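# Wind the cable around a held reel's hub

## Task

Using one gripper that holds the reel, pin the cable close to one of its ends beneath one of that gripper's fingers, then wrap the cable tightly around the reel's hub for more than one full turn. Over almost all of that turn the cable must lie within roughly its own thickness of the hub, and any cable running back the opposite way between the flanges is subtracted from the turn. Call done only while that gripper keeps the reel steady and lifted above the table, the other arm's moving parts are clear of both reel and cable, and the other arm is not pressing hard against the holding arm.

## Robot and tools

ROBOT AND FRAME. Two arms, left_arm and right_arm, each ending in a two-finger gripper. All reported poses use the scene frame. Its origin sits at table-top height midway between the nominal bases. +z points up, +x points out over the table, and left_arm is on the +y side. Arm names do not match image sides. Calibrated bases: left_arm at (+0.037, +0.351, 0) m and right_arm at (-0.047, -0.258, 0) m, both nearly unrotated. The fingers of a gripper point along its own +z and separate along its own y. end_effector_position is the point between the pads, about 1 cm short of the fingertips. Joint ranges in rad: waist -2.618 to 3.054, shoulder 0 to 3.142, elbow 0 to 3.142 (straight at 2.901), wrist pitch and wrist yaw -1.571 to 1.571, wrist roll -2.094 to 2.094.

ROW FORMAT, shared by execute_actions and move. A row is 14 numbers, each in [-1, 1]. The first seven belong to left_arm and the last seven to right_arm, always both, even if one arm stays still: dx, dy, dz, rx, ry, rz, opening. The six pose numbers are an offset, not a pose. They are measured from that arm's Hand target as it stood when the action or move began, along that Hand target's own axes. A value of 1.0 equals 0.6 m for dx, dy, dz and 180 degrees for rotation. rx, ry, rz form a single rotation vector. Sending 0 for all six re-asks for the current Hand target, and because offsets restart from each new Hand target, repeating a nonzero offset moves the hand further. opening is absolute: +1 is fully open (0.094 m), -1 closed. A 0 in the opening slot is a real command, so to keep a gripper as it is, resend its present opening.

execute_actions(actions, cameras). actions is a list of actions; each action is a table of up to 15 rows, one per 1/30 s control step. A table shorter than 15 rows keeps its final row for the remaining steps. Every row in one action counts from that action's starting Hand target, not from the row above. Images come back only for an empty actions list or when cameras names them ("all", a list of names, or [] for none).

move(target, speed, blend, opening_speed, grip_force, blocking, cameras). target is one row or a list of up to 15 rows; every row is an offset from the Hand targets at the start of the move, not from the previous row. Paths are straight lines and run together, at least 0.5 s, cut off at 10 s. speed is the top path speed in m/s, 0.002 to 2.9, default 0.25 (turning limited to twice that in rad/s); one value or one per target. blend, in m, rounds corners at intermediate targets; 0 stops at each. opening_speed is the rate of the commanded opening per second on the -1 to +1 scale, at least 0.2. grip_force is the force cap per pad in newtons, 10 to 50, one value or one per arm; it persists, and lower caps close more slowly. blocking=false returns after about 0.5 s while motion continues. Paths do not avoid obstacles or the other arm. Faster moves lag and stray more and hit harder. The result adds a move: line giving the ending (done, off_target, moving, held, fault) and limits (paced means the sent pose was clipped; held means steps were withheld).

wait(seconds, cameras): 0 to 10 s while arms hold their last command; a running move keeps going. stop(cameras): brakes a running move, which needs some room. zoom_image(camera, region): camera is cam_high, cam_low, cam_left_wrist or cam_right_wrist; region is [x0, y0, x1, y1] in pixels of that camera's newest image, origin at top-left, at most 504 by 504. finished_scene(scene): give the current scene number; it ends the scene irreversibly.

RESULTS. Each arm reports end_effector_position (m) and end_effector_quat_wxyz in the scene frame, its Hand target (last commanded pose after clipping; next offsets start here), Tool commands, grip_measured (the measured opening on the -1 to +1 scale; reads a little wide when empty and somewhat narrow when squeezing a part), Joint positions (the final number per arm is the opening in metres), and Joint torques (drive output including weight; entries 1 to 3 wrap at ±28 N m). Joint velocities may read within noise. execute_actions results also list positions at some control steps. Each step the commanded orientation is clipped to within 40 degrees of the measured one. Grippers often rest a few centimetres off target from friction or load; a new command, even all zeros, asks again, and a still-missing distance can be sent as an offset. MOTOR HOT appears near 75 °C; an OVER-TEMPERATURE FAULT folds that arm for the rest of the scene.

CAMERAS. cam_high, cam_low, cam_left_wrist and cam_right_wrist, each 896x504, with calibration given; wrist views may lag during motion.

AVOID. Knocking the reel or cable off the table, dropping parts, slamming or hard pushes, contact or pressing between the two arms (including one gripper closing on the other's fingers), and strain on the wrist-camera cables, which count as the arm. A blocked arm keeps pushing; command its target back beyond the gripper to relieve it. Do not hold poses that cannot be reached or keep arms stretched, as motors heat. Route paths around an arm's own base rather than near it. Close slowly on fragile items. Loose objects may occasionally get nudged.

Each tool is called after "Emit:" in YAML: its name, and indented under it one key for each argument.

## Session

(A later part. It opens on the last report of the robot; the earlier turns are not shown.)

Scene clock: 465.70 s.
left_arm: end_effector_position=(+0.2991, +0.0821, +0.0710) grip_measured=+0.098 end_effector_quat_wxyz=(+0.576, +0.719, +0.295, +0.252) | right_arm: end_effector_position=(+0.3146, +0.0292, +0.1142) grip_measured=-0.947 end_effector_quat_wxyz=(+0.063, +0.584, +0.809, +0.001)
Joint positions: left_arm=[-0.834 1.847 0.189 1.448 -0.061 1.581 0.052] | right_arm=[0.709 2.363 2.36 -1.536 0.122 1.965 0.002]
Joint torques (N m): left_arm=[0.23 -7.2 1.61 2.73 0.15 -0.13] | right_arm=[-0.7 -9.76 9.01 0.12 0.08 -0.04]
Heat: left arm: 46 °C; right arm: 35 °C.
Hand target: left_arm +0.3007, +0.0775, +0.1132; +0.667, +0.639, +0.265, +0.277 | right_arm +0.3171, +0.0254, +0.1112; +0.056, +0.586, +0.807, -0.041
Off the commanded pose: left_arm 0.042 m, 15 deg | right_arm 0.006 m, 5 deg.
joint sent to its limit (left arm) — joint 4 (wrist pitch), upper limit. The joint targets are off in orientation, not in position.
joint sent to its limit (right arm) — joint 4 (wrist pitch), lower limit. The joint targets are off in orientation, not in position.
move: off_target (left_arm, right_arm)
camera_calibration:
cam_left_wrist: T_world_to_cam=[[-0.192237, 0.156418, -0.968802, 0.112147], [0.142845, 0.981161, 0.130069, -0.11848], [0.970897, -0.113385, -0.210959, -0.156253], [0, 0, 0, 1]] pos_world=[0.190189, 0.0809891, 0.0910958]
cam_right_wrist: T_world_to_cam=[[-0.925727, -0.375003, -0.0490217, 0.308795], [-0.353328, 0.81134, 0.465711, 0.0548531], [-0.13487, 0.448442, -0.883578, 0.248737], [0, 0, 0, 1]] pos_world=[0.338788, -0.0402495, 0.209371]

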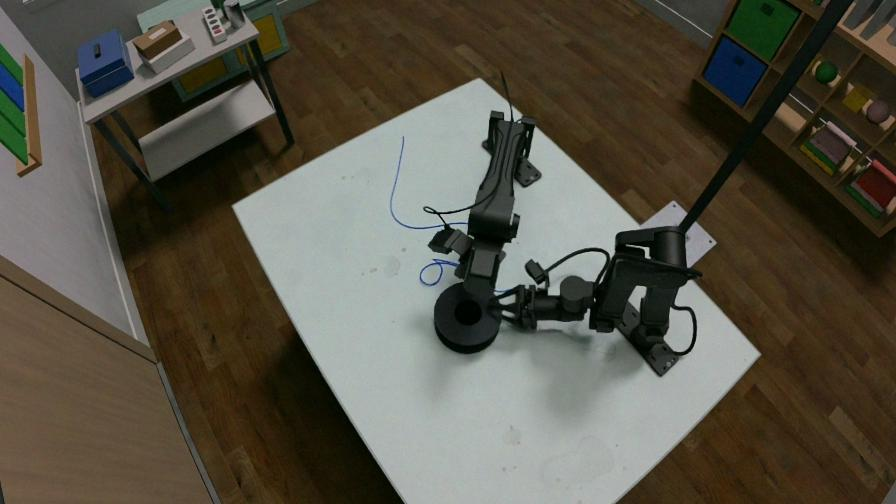

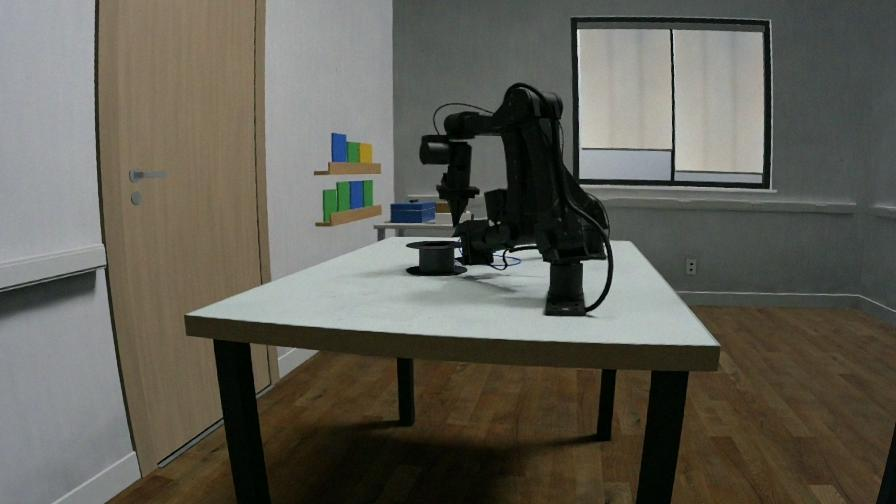

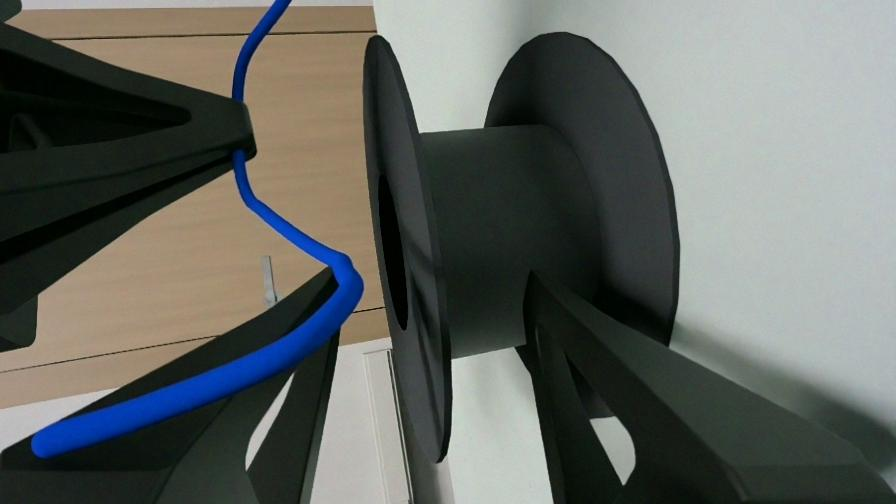

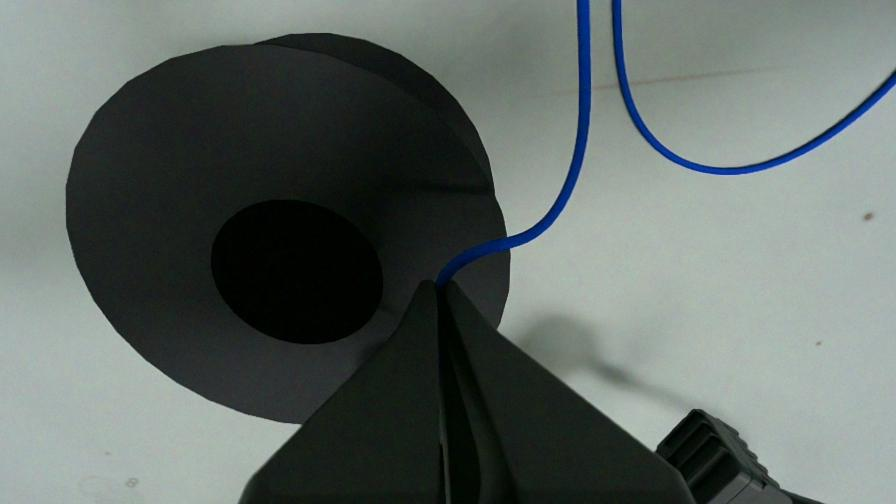

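Emit:
move:
  target: [0,0,0,0,0,0,0.8,0,0,0,0,0,0,-1]
  speed: 0.08
  opening_speed: 0.5
  cameras: ["cam_left_wrist","cam_low"]

Emit:
zoom_image:
  camera: "cam_low"
  region: [390, 150, 530, 290]

Scene clock: 470.50 s.
left_arm: end_effector_position=(+0.2991, +0.0821, +0.0710) grip_measured=+0.798 end_effector_quat_wxyz=(+0.576, +0.719, +0.295, +0.252) | right_arm: end_effector_position=(+0.3146, +0.0292, +0.1142) grip_measured=-0.947 end_effector_quat_wxyz=(+0.063, +0.584, +0.809, +0.001)
Joint positions: left_arm=[-0.834 1.847 0.189 1.448 -0.061 1.581 0.084] | right_arm=[0.709 2.363 2.36 -1.536 0.122 1.965 0.002]
Joint torques (N m): left_arm=[0.27 -7.25 1.62 2.74 0.15 -0.13] | right_arm=[-0.66 -10.06 8.94 0.13 0.14 -0.06]
Heat: left arm: 47 °C; right arm: 35 °C.
Hand target: left_arm +0.3007, +0.0775, +0.1132; +0.667, +0.639, +0.265, +0.276 | right_arm +0.3171, +0.0254, +0.1112; +0.056, +0.586, +0.807, -0.041
Off the commanded pose: left_arm 0.042 m, 15 deg | right_arm 0.005 m, 5 deg.
joint sent to its limit (left arm) — joint 4 (wrist pitch), upper limit. The joint targets are off in orientation, not in position.
joint sent to its limit (right arm) — joint 4 (wrist pitch), lower limit. The joint targets are off in orientation, not in position.
move: off_target (left_arm, right_arm)
camera_calibration:
cam_left_wrist: T_world_to_cam=[[-0.192237, 0.156418, -0.968802, 0.112147], [0.142845, 0.981161, 0.130069, -0.11848], [0.970897, -0.113385, -0.210959, -0.156253], [0, 0, 0, 1]] pos_world=[0.190189, 0.0809891, 0.0910958]
Images, in order (width x height): cam_low 896x504, cam_left_wrist 896x504.

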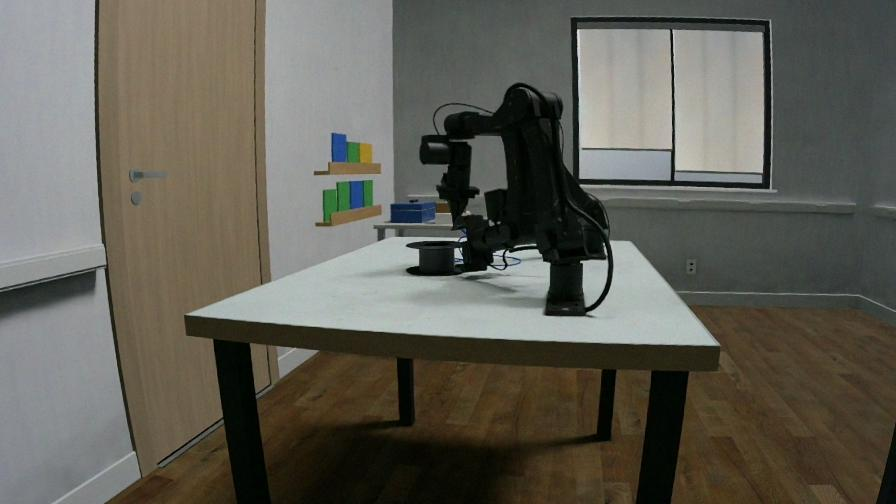

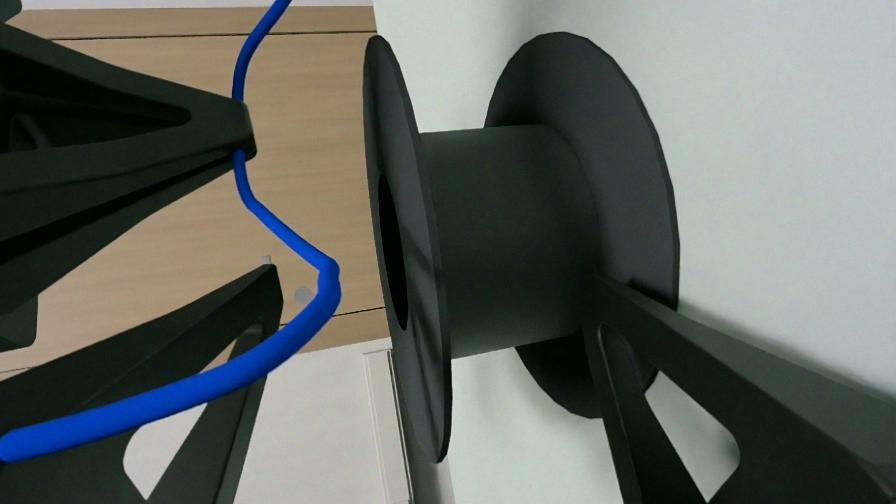

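Scaled by 3.600 from the camera's 896x504 image, which has a finer 1280x720 frame.

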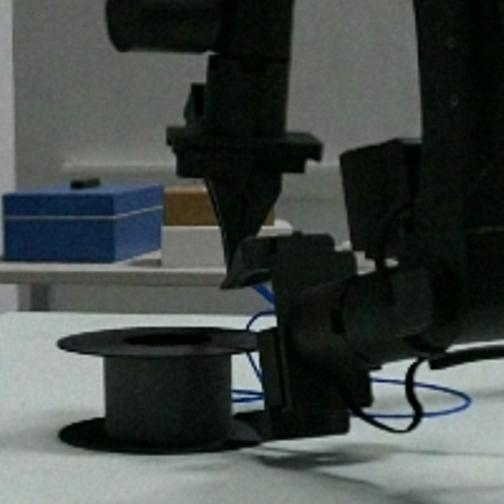

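Emit:
move:
  target: [0,0,0,0,0,0,0.8,0.004,0,0.029,0,0,0,-1]
  speed: 0.06
  cameras: ["cam_left_wrist","cam_low"]

Emit:
zoom_image:
  camera: "cam_low"
  region: [390, 150, 530, 290]

Scene clock: 472.27 s.
left_arm: end_effector_position=(+0.2991, +0.0821, +0.0710) grip_measured=+0.798 end_effector_quat_wxyz=(+0.576, +0.719, +0.295, +0.252) | right_arm: end_effector_position=(+0.3150, +0.0298, +0.0980) grip_measured=-0.947 end_effector_quat_wxyz=(+0.059, +0.583, +0.810, -0.015)
Joint positions: left_arm=[-0.834 1.847 0.189 1.448 -0.061 1.581 0.084] | right_arm=[0.709 2.403 2.366 -1.537 0.122 1.965 0.002]
Joint torques (N m): left_arm=[0.24 -7.23 1.65 2.73 0.14 -0.14] | right_arm=[-0.81 -10.19 8.68 0.03 0.1 0.04]
Heat: left arm: 47 °C; right arm: 35 °C.
Hand target: left_arm +0.3007, +0.0775, +0.1132; +0.667, +0.639, +0.265, +0.276 | right_arm +0.3171, +0.0254, +0.0936; +0.056, +0.586, +0.807, -0.041
Off the commanded pose: left_arm 0.042 m, 15 deg | right_arm 0.007 m, 3 deg.
joint sent to its limit (left arm) — joint 4 (wrist pitch), upper limit. The joint targets are off in orientation, not in position.
joint sent to its limit (right arm) — joint 4 (wrist pitch), lower limit. The joint targets still meet the commanded pose.
move: off_target (left_arm, right_arm)
camera_calibration:
cam_left_wrist: T_world_to_cam=[[-0.192237, 0.156418, -0.968802, 0.112147], [0.142845, 0.981161, 0.130069, -0.11848], [0.970897, -0.113385, -0.210959, -0.156253], [0, 0, 0, 1]] pos_world=[0.190189, 0.0809891, 0.0910958]
Images, in order (width x height): cam_low 896x504, cam_left_wrist 896x504.

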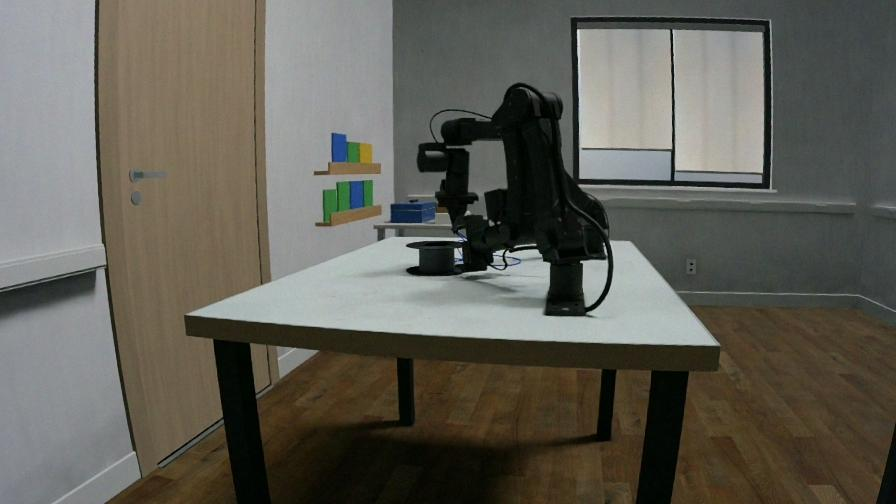

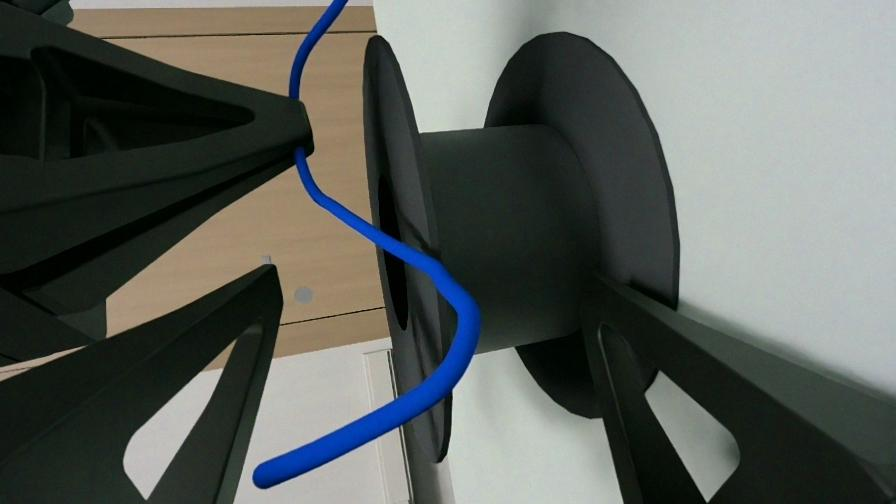

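Scaled by 3.600 from the camera's 896x504 image, which has a finer 1280x720 frame.

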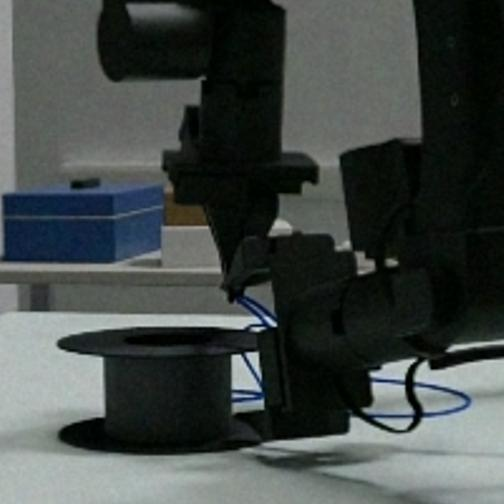

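Emit:
move:
  target:
    - [0,0,0,0,0,0,0.8,-0.0023,0,-0.0165,0,0,0,-1]
    - [0,0,0,0,0,0,0.8,0.0156,0.0337,-0.0157,0,0,0,-1]
  speed: 0.05
  blend: 0.003
  cameras: ["cam_left_wrist","cam_high","cam_right_wrist"]

Emit:
zoom_image:
  camera: "cam_high"
  region: [420, 240, 580, 360]

Scene clock: 475.33 s.
left_arm: end_effector_position=(+0.2991, +0.0821, +0.0710) grip_measured=+0.798 end_effector_quat_wxyz=(+0.576, +0.719, +0.295, +0.252) | right_arm: end_effector_position=(+0.3313, +0.0440, +0.1060) grip_measured=-0.947 end_effector_quat_wxyz=(+0.067, +0.585, +0.808, +0.018)
Joint positions: left_arm=[-0.834 1.847 0.189 1.448 -0.061 1.581 0.084] | right_arm=[0.709 2.454 2.488 -1.539 0.122 1.965 0.002]
Joint torques (N m): left_arm=[0.27 -7.25 1.59 2.74 0.15 -0.13] | right_arm=[-0.27 -10.15 9.37 0.23 0.1 -0.04]
Heat: left arm: 48 °C; right arm: 35 °C.
Hand target: left_arm +0.3007, +0.0775, +0.1132; +0.667, +0.639, +0.265, +0.276 | right_arm +0.3330, +0.0417, +0.1016; +0.056, +0.586, +0.807, -0.041
Off the commanded pose: left_arm 0.042 m, 15 deg | right_arm 0.005 m, 7 deg.
joint sent to its limit (left arm) — joint 4 (wrist pitch), upper limit. The joint targets are off in orientation, not in position.
joint sent to its limit (right arm) — joint 4 (wrist pitch), lower limit. The joint targets are off in orientation, not in position.
move: off_target (left_arm, right_arm)
camera_calibration:
cam_left_wrist: T_world_to_cam=[[-0.192237, 0.156418, -0.968802, 0.112147], [0.142845, 0.981161, 0.130069, -0.11848], [0.970897, -0.113385, -0.210959, -0.156253], [0, 0, 0, 1]] pos_world=[0.190189, 0.0809891, 0.0910958]
cam_right_wrist: T_world_to_cam=[[-0.924023, -0.373538, -0.0815501, 0.332249], [-0.365475, 0.800307, 0.475327, 0.0561608], [-0.112287, 0.469018, -0.876022, 0.22787], [0, 0, 0, 1]] pos_world=[0.353118, -0.0277137, 0.200019]
Images, in order (width x height): cam_high 896x504, cam_left_wrist 896x504, cam_right_wrist 896x504.

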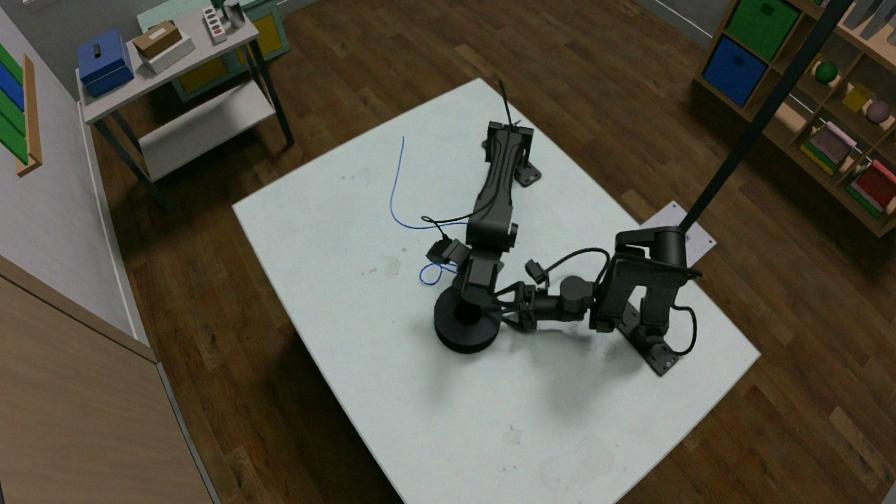

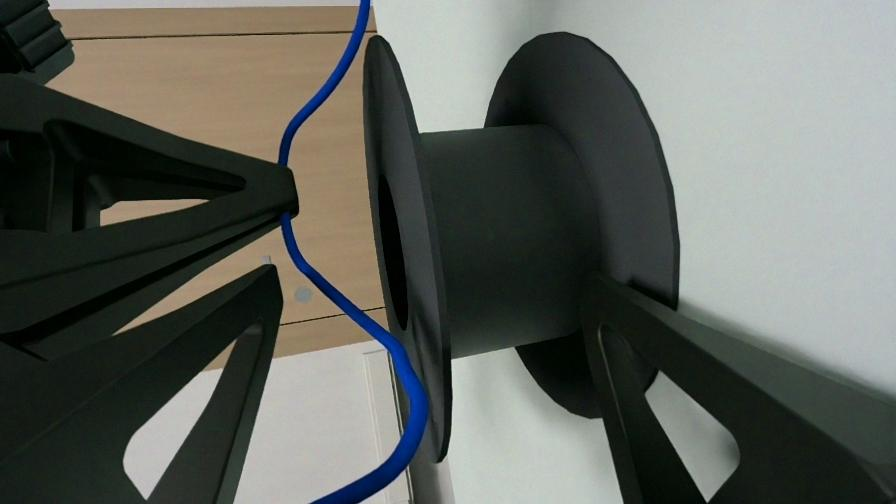

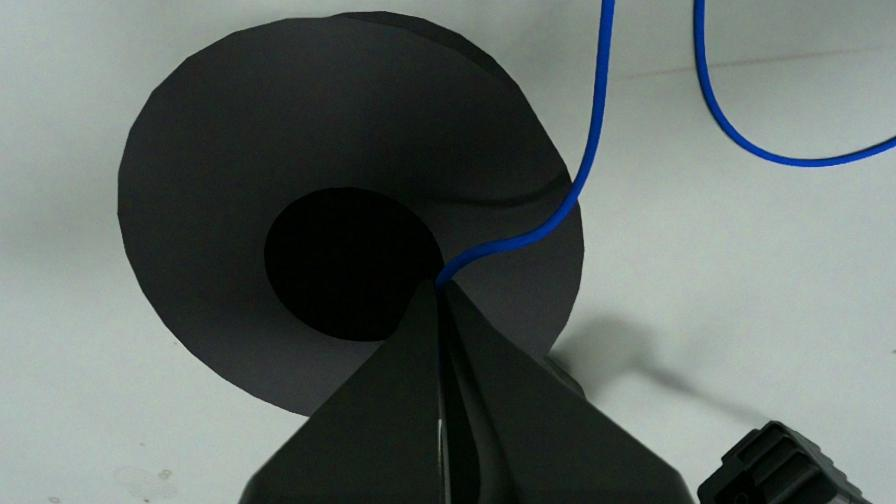

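Scaled by 3.150 from the camera's 896x504 image, which has a finer 1280x720 frame.

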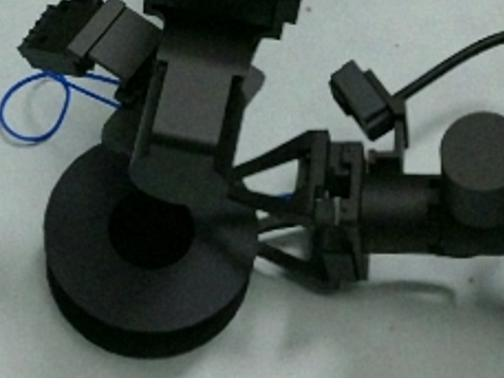

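Emit:
move:
  target: [0,0,0,0,0,0,0.8,0.004,0.0085,0.006,0,0,0,-1]
  speed: 0.05

Emit:
move:
  target: [0,0,0,0,0,0,-0.4,0,0,0,0,0,0,-1]
  speed: 0.05
  opening_speed: 0.5
  cameras: ["cam_left_wrist","cam_high","cam_low"]

Emit:
zoom_image:
  camera: "cam_high"
  region: [420, 240, 580, 360]

Emit:
zoom_image:
  camera: "cam_low"
  region: [390, 150, 530, 290]

Scene clock: 478.43 s.
left_arm: end_effector_position=(+0.2991, +0.0821, +0.0710) grip_measured=+0.798 end_effector_quat_wxyz=(+0.576, +0.719, +0.295, +0.252) | right_arm: end_effector_position=(+0.3359, +0.0479, +0.1045) grip_measured=-0.947 end_effector_quat_wxyz=(+0.068, +0.584, +0.808, +0.024)
Joint positions: left_arm=[-0.834 1.847 0.189 1.448 -0.061 1.581 0.084] | right_arm=[0.709 2.477 2.524 -1.539 0.122 1.964 0.002]
Joint torques (N m): left_arm=[0.23 -7.24 1.59 2.73 0.15 -0.12] | right_arm=[-0.42 -10.39 8.96 0.21 0.12 -0.07]
Heat: left arm: 48 °C; right arm: 35 °C.
Hand target: left_arm +0.3007, +0.0775, +0.1132; +0.667, +0.639, +0.265, +0.276 | right_arm +0.3373, +0.0451, +0.0978; +0.056, +0.586, +0.807, -0.041
Off the commanded pose: left_arm 0.042 m, 15 deg | right_arm 0.008 m, 8 deg.
joint sent to its limit (left arm) — joint 4 (wrist pitch), upper limit. The joint targets are off in orientation, not in position.
joint sent to its limit (right arm) — joint 4 (wrist pitch), lower limit. The joint targets are off in orientation, not in position.
move: off_target (left_arm, right_arm)

Scene clock: 481.03 s.
left_arm: end_effector_position=(+0.2991, +0.0821, +0.0710) grip_measured=-0.398 end_effector_quat_wxyz=(+0.576, +0.719, +0.295, +0.252) | right_arm: end_effector_position=(+0.3359, +0.0479, +0.1045) grip_measured=-0.947 end_effector_quat_wxyz=(+0.068, +0.584, +0.808, +0.024)
Joint positions: left_arm=[-0.834 1.847 0.189 1.448 -0.061 1.581 0.028] | right_arm=[0.709 2.477 2.524 -1.539 0.122 1.964 0.002]
Joint torques (N m): left_arm=[0.25 -7.3 1.62 2.74 0.15 -0.13] | right_arm=[-0.21 -10.51 9.1 0.22 0.11 -0.02]
Heat: left arm: 49 °C; right arm: 35 °C.
Hand target: left_arm +0.3007, +0.0775, +0.1132; +0.667, +0.639, +0.265, +0.276 | right_arm +0.3373, +0.0451, +0.0978; +0.056, +0.586, +0.807, -0.041
Off the commanded pose: left_arm 0.042 m, 15 deg | right_arm 0.007 m, 8 deg.
joint sent to its limit (left arm) — joint 4 (wrist pitch), upper limit. The joint targets are off in orientation, not in position.
joint sent to its limit (right arm) — joint 4 (wrist pitch), lower limit. The joint targets are off in orientation, not in position.
move: off_target (left_arm, right_arm)
camera_calibration:
cam_left_wrist: T_world_to_cam=[[-0.192237, 0.156418, -0.968802, 0.112147], [0.142845, 0.981161, 0.130069, -0.11848], [0.970897, -0.113385, -0.210959, -0.156253], [0, 0, 0, 1]] pos_world=[0.190189, 0.0809891, 0.0910958]
Images, in order (width x height): cam_high 896x504, cam_low 896x504, cam_left_wrist 896x504.

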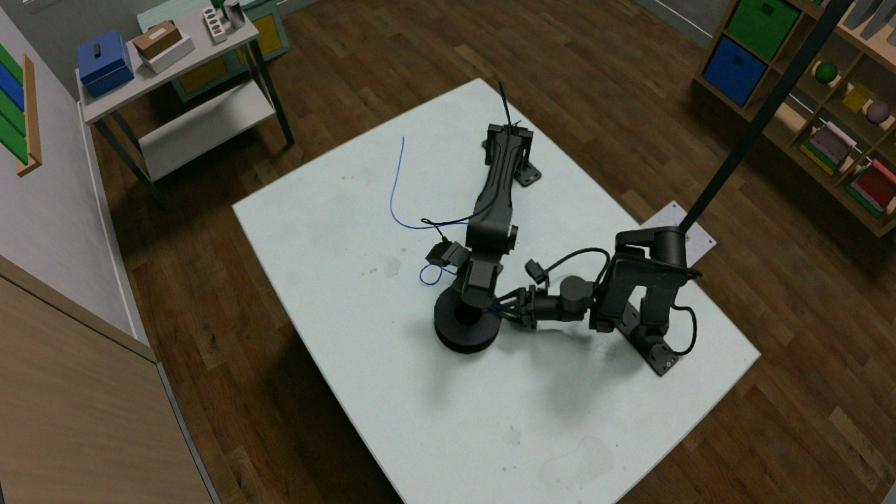

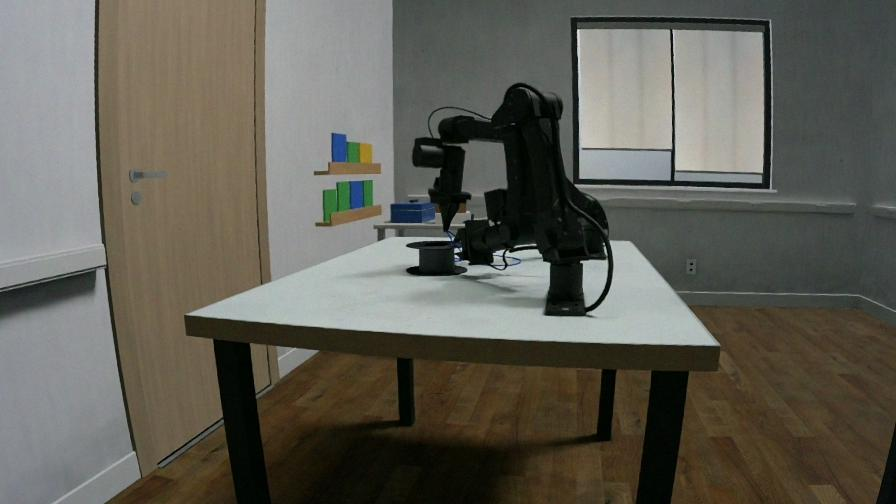

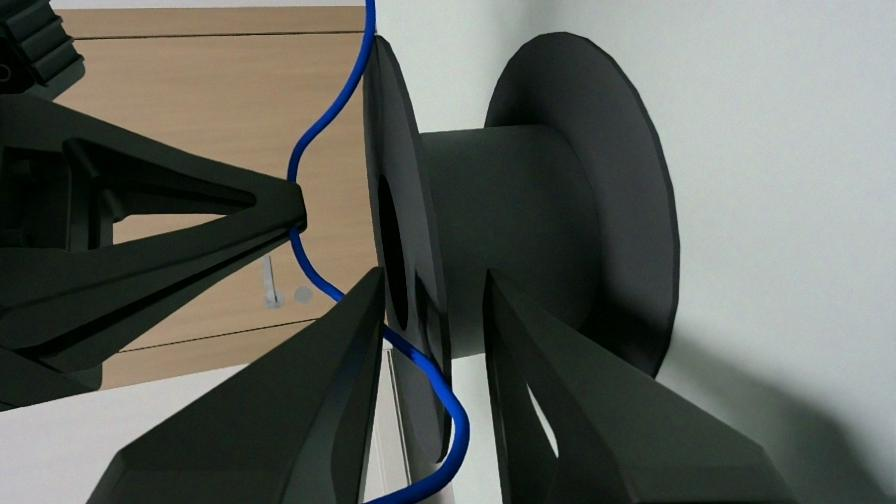

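Scaled by 3.150 from the camera's 896x504 image, which has a finer 1280x720 frame.

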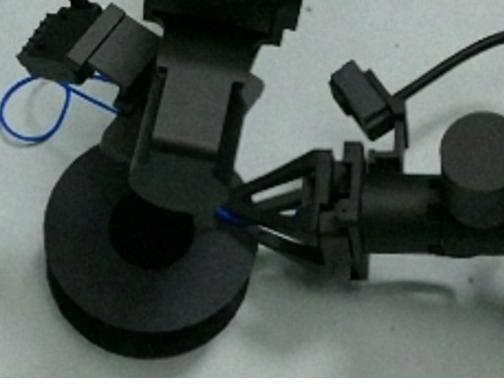

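Scaled by 3.600 from the camera's 896x504 image, which has a finer 1280x720 frame.

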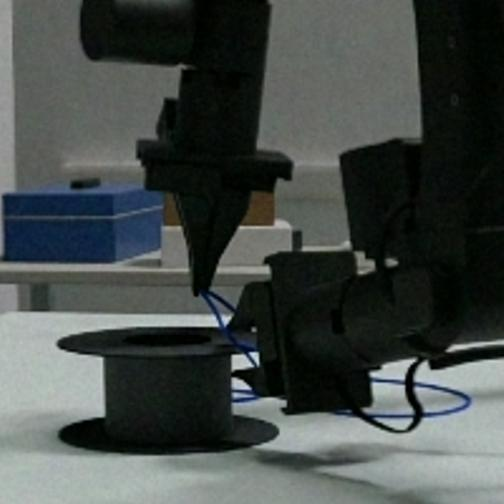

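Emit:
move:
  target: [0,0,0,0,0,0,-0.85,0,0,0,0,0,0,-1]
  speed: 0.05
  opening_speed: 0.4
  cameras: ["cam_left_wrist"]

Emit:
move:
  target: [0,0,0,0,0,0,-1,0,0,0,0,0,0,-1]
  speed: 0.05
  opening_speed: 0.2
  cameras: ["all"]

Emit:
zoom_image:
  camera: "cam_high"
  region: [420, 240, 580, 360]

Emit:
zoom_image:
  camera: "cam_low"
  region: [390, 150, 530, 290]

Scene clock: 483.30 s.
left_arm: end_effector_position=(+0.2994, +0.0816, +0.0748) grip_measured=-0.845 end_effector_quat_wxyz=(+0.581, +0.716, +0.294, +0.253) | right_arm: end_effector_position=(+0.3359, +0.0479, +0.1045) grip_measured=-0.947 end_effector_quat_wxyz=(+0.068, +0.584, +0.808, +0.024)
Joint positions: left_arm=[-0.834 1.838 0.189 1.449 -0.061 1.579 0.007] | right_arm=[0.709 2.477 2.524 -1.539 0.122 1.964 0.002]
Joint velocities: left_arm=[within noise] | right_arm=[-0.007 -0.046 0.002 -0.022 -0.022 0.095 0]
Joint torques (N m): left_arm=[0.25 -6.48 1.69 2.73 0.13 -0.11] | right_arm=[-0.39 -10.37 8.99 0.19 0.11 -0.09]
Heat: left arm: 49 °C; right arm: 35 °C.
Hand target: left_arm +0.3007, +0.0775, +0.1130; +0.667, +0.639, +0.265, +0.276 | right_arm +0.3373, +0.0451, +0.0978; +0.056, +0.586, +0.807, -0.041
Off the commanded pose: left_arm 0.039 m, 14 deg | right_arm 0.007 m, 8 deg.
joint sent to its limit (left arm) — joint 4 (wrist pitch), upper limit. The joint targets are off in orientation, not in position.
joint sent to its limit (right arm) — joint 4 (wrist pitch), lower limit. The joint targets are off in orientation, not in position.
move: off_target (left_arm, right_arm)
camera_calibration:
cam_left_wrist: T_world_to_cam=[[-0.186333, 0.147685, -0.971323, 0.115058], [0.142529, 0.982243, 0.122003, -0.117971], [0.972093, -0.115708, -0.204074, -0.1564], [0, 0, 0, 1]] pos_world=[0.190288, 0.0807867, 0.0942341]
Images, in order (width x height): cam_left_wrist 896x504.

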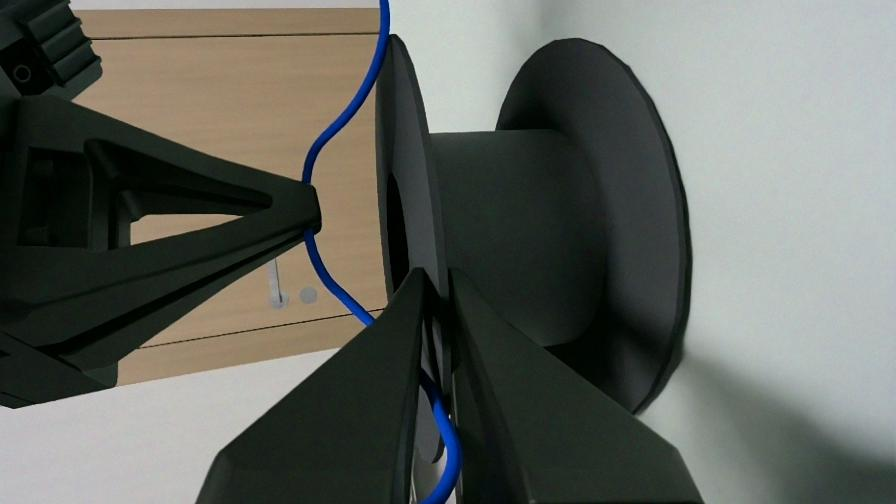

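Scene clock: 484.27 s.
left_arm: end_effector_position=(+0.3008, +0.0799, +0.0833) grip_measured=-0.929 end_effector_quat_wxyz=(+0.590, +0.708, +0.293, +0.255) | right_arm: end_effector_position=(+0.3361, +0.0477, +0.1045) grip_measured=-0.947 end_effector_quat_wxyz=(+0.068, +0.585, +0.808, +0.024)
Joint positions: left_arm=[-0.834 1.819 0.194 1.451 -0.06 1.577 0.003] | right_arm=[0.708 2.477 2.524 -1.539 0.122 1.964 0.002]
Joint torques (N m): left_arm=[0.2 -5.12 1.58 2.71 0.13 -0.09] | right_arm=[-0.16 -10.11 8.94 0.21 0.11 -0.05]
Heat: left arm: 49 °C; right arm: 35 °C.
Hand target: left_arm +0.3006, +0.0775, +0.1131; +0.667, +0.639, +0.265, +0.276 | right_arm +0.3373, +0.0451, +0.0978; +0.056, +0.586, +0.807, -0.041
Off the commanded pose: left_arm 0.030 m, 12 deg | right_arm 0.007 m, 8 deg.
joint sent to its limit (left arm) — joint 4 (wrist pitch), upper limit. The joint targets are off in orientation, not in position.
joint sent to its limit (right arm) — joint 4 (wrist pitch), lower limit. The joint targets are off in orientation, not in position.
move: off_target (left_arm, right_arm)
camera_calibration:
cam_left_wrist: T_world_to_cam=[[-0.171411, 0.127382, -0.97693, 0.121493], [0.140731, 0.984603, 0.10369, -0.115697], [0.975096, -0.11971, -0.186699, -0.158324], [0, 0, 0, 1]] pos_world=[0.191489, 0.0794866, 0.101127]
cam_right_wrist: T_world_to_cam=[[-0.923088, -0.373104, -0.0932856, 0.33876], [-0.370216, 0.79636, 0.47828, 0.0571463], [-0.104159, 0.47603, -0.873239, 0.222084], [0, 0, 0, 1]] pos_world=[0.356994, -0.0248351, 0.198202]

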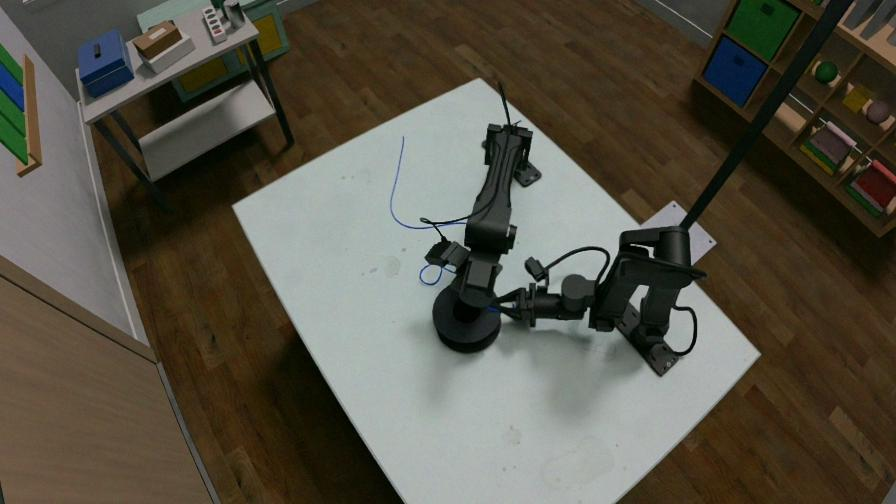

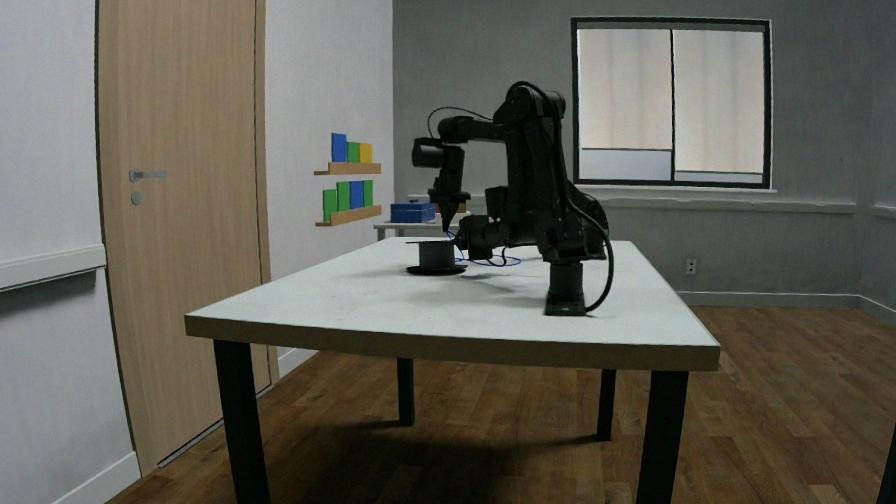

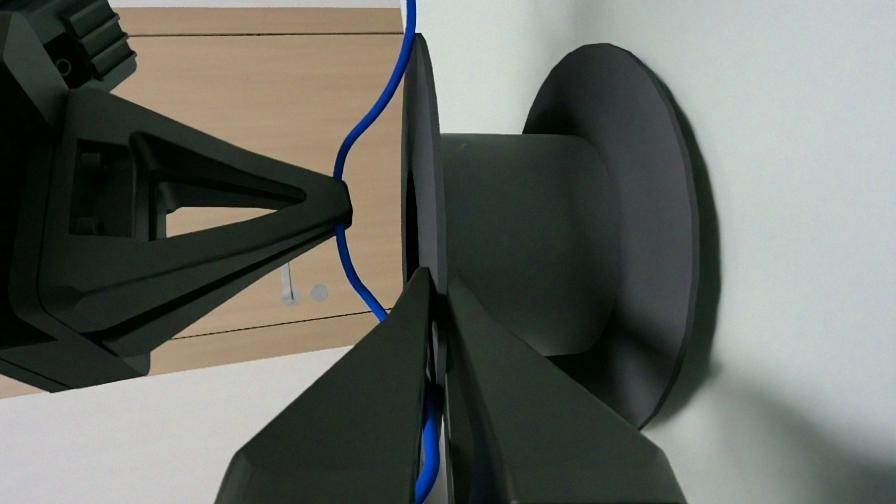

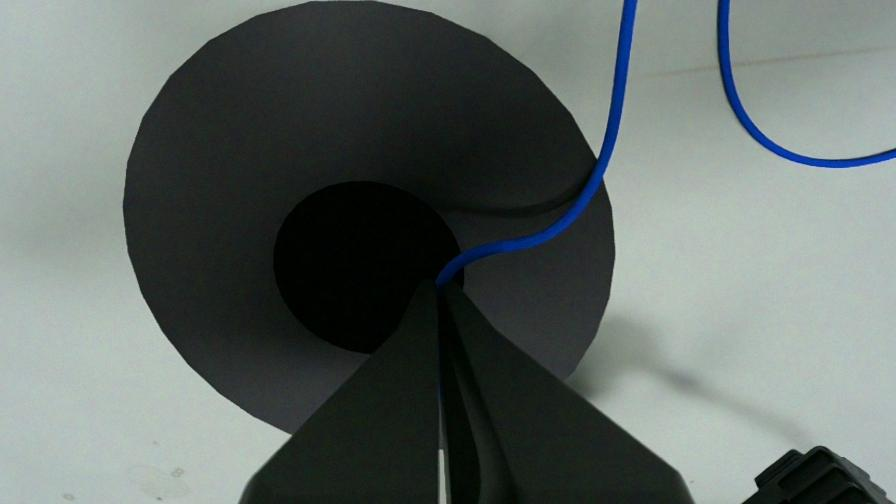

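Scaled by 3.150 from the camera's 896x504 image, which has a finer 1280x720 frame.

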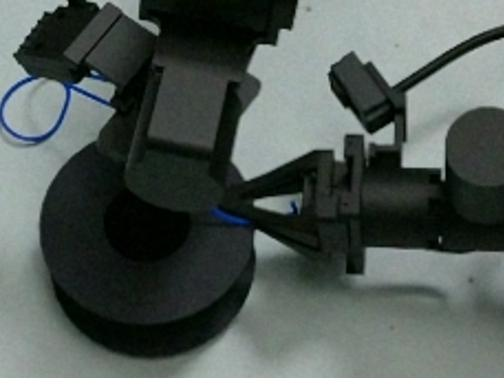

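Scaled by 3.600 from the camera's 896x504 image, which has a finer 1280x720 frame.

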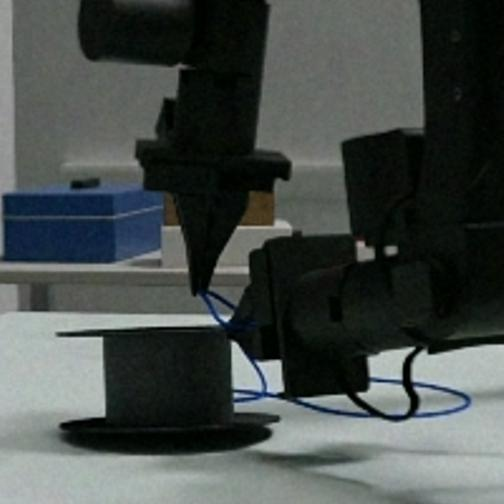

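Emit:
wait:
  seconds: 0.5
  cameras: ["cam_left_wrist"]

Emit:
zoom_image:
  camera: "cam_left_wrist"
  region: [320, 200, 560, 504]

Scene clock: 485.60 s.
left_arm: end_effector_position=(+0.3008, +0.0799, +0.0835) grip_measured=-0.929 end_effector_quat_wxyz=(+0.590, +0.708, +0.293, +0.255) | right_arm: end_effector_position=(+0.3361, +0.0477, +0.1045) grip_measured=-0.947 end_effector_quat_wxyz=(+0.068, +0.585, +0.808, +0.024)
Joint positions: left_arm=[-0.834 1.818 0.194 1.451 -0.06 1.577 0.003] | right_arm=[0.708 2.477 2.524 -1.539 0.122 1.964 0.002]
Joint torques (N m): left_arm=[0.21 -5.12 1.55 2.71 0.14 -0.1] | right_arm=[-0.39 -10.33 9.05 0.21 0.11 -0.02]
Heat: left arm: 49 °C; right arm: 35 °C.
Hand target: left_arm +0.3006, +0.0775, +0.1132; +0.667, +0.639, +0.264, +0.277 | right_arm +0.3373, +0.0451, +0.0978; +0.056, +0.586, +0.807, -0.041
Tool commands: left_gripper/opening=-1.0 right_gripper/opening=-1.0
Off the commanded pose: left_arm 0.030 m, 12 deg | right_arm 0.007 m, 8 deg.
wait: 0.50 s; at rest from the start
camera_calibration:
cam_left_wrist: T_world_to_cam=[[-0.171157, 0.12715, -0.977005, 0.121569], [0.140666, 0.984632, 0.103501, -0.115678], [0.97515, -0.119716, -0.186413, -0.158344], [0, 0, 0, 1]] pos_world=[0.191489, 0.0794867, 0.101229]
Images, in order (width x height): cam_left_wrist 896x504.

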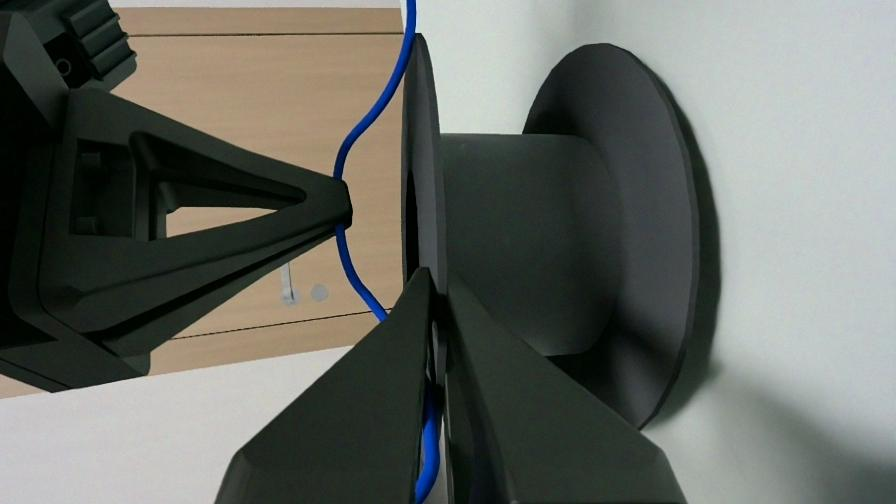

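Scaled by 1.658 from the camera's 896x504 image, which has a finer 1280x720 frame.

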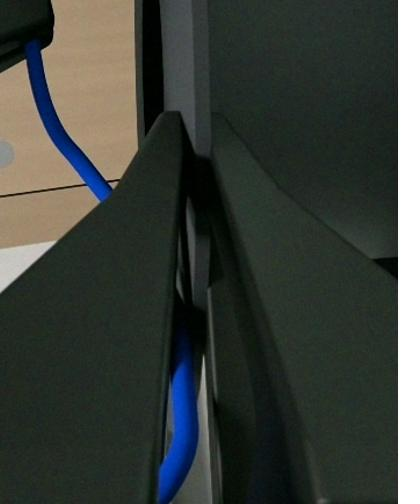

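Emit:
move:
  target: [0,0,0,0,0,0,-1,-0.018,0.013,-0.025,0,0,0,-1]
  speed: 0.04
  cameras: ["cam_left_wrist","cam_high","cam_right_wrist"]

Emit:
zoom_image:
  camera: "cam_high"
  region: [420, 240, 580, 360]

Emit:
zoom_image:
  camera: "cam_left_wrist"
  region: [320, 200, 560, 504]

Scene clock: 489.73 s.
left_arm: end_effector_position=(+0.3011, +0.0797, +0.0839) grip_measured=-0.932 end_effector_quat_wxyz=(+0.591, +0.707, +0.292, +0.256) | right_arm: end_effector_position=(+0.3408, +0.0480, +0.1102) grip_measured=-0.947 end_effector_quat_wxyz=(+0.064, +0.579, +0.812, +0.036)
Joint positions: left_arm=[-0.834 1.818 0.195 1.451 -0.06 1.578 0.003] | right_arm=[0.697 2.477 2.547 -1.539 0.107 1.938 0.002]
Joint torques (N m): left_arm=[0.23 -5.08 1.47 2.72 0.14 -0.11] | right_arm=[-0.98 -12 9.18 0.29 0.29 -0.05]
Heat: left arm: 49 °C; right arm: 35 °C.
Hand target: left_arm +0.3006, +0.0775, +0.1131; +0.667, +0.639, +0.265, +0.276 | right_arm +0.3475, +0.0392, +0.1142; +0.056, +0.586, +0.807, -0.041
Off the commanded pose: left_arm 0.029 m, 12 deg | right_arm 0.012 m, 9 deg.
joint sent to its limit (left arm) — joint 4 (wrist pitch), upper limit. The joint targets are off in orientation, not in position.
joint sent to its limit (right arm) — joint 4 (wrist pitch), lower limit. The joint targets are off in orientation, not in position.
move: off_target (left_arm, right_arm)
camera_calibration:
cam_left_wrist: T_world_to_cam=[[-0.168786, 0.127342, -0.977392, 0.121402], [0.140752, 0.984571, 0.10397, -0.115589], [0.975551, -0.120021, -0.184105, -0.15881], [0, 0, 0, 1]] pos_world=[0.191688, 0.0792855, 0.101437]
cam_right_wrist: T_world_to_cam=[[-0.916311, -0.385532, -0.108349, 0.343774], [-0.386289, 0.779547, 0.493039, 0.0604762], [-0.10562, 0.493631, -0.863234, 0.226006], [0, 0, 0, 1]] pos_world=[0.362236, -0.0261717, 0.202527]
Images, in order (width x height): cam_high 896x504, cam_left_wrist 896x504, cam_right_wrist 896x504.

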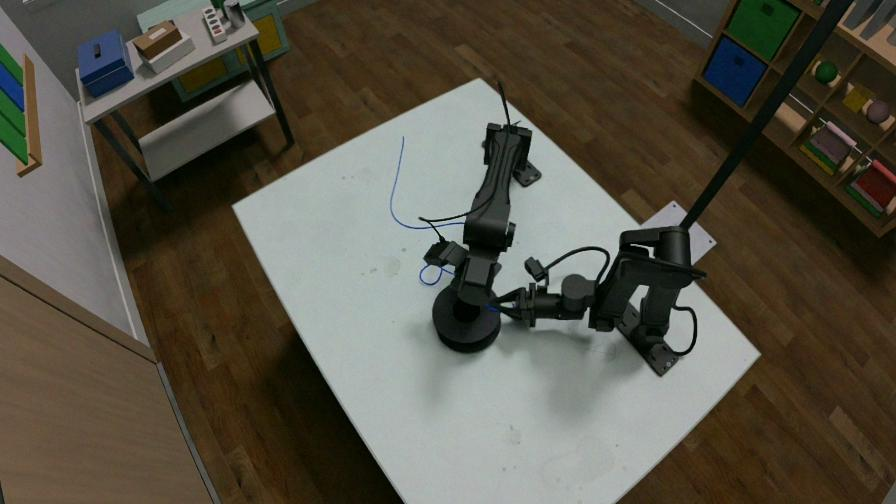

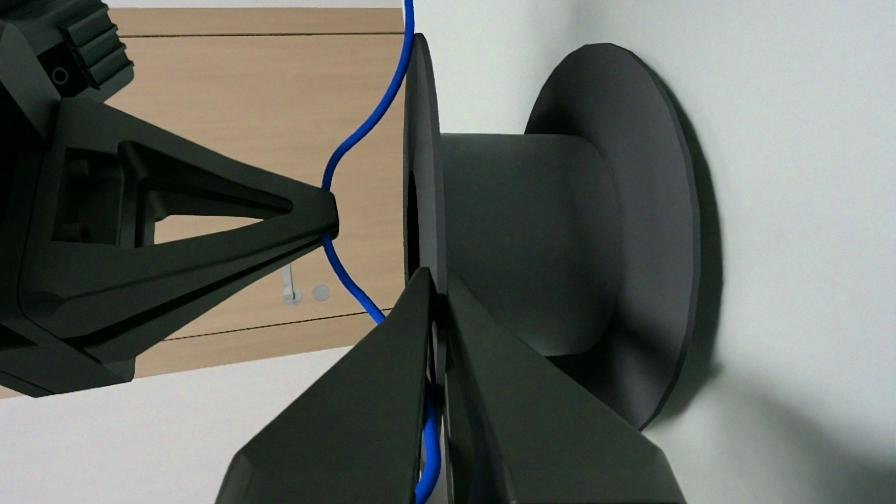

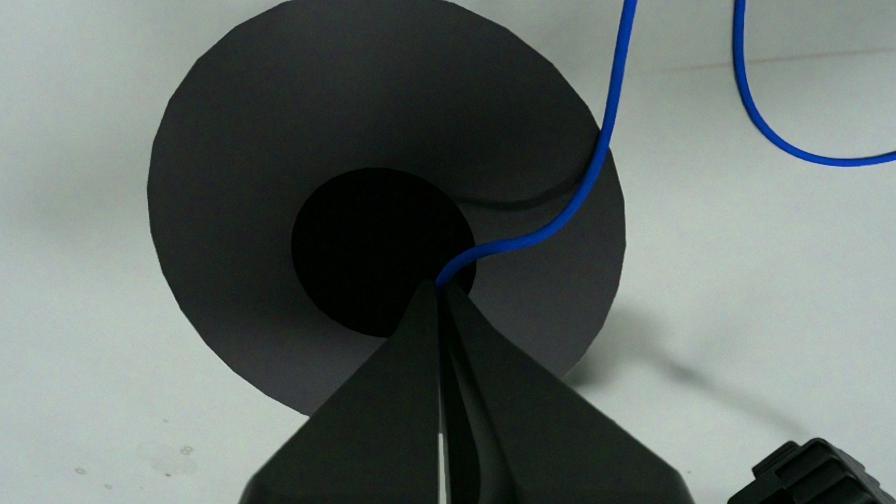

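Scaled by 3.150 from the camera's 896x504 image, which has a finer 1280x720 frame.

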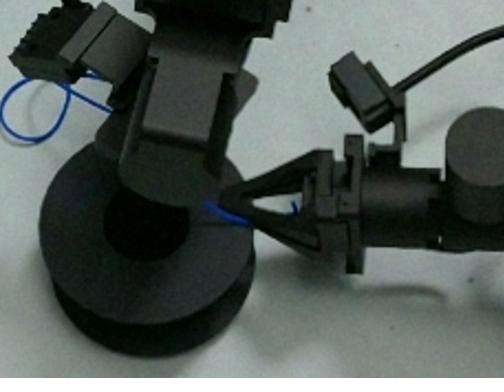

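Scaled by 1.658 from the camera's 896x504 image, which has a finer 1280x720 frame.

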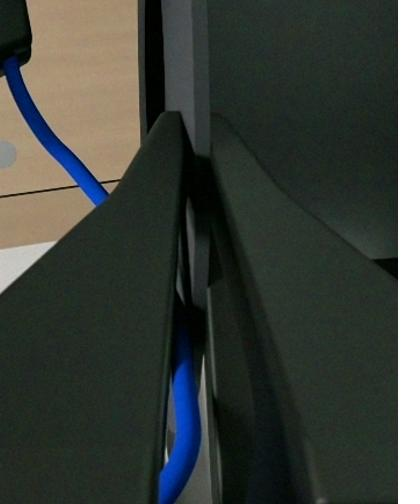

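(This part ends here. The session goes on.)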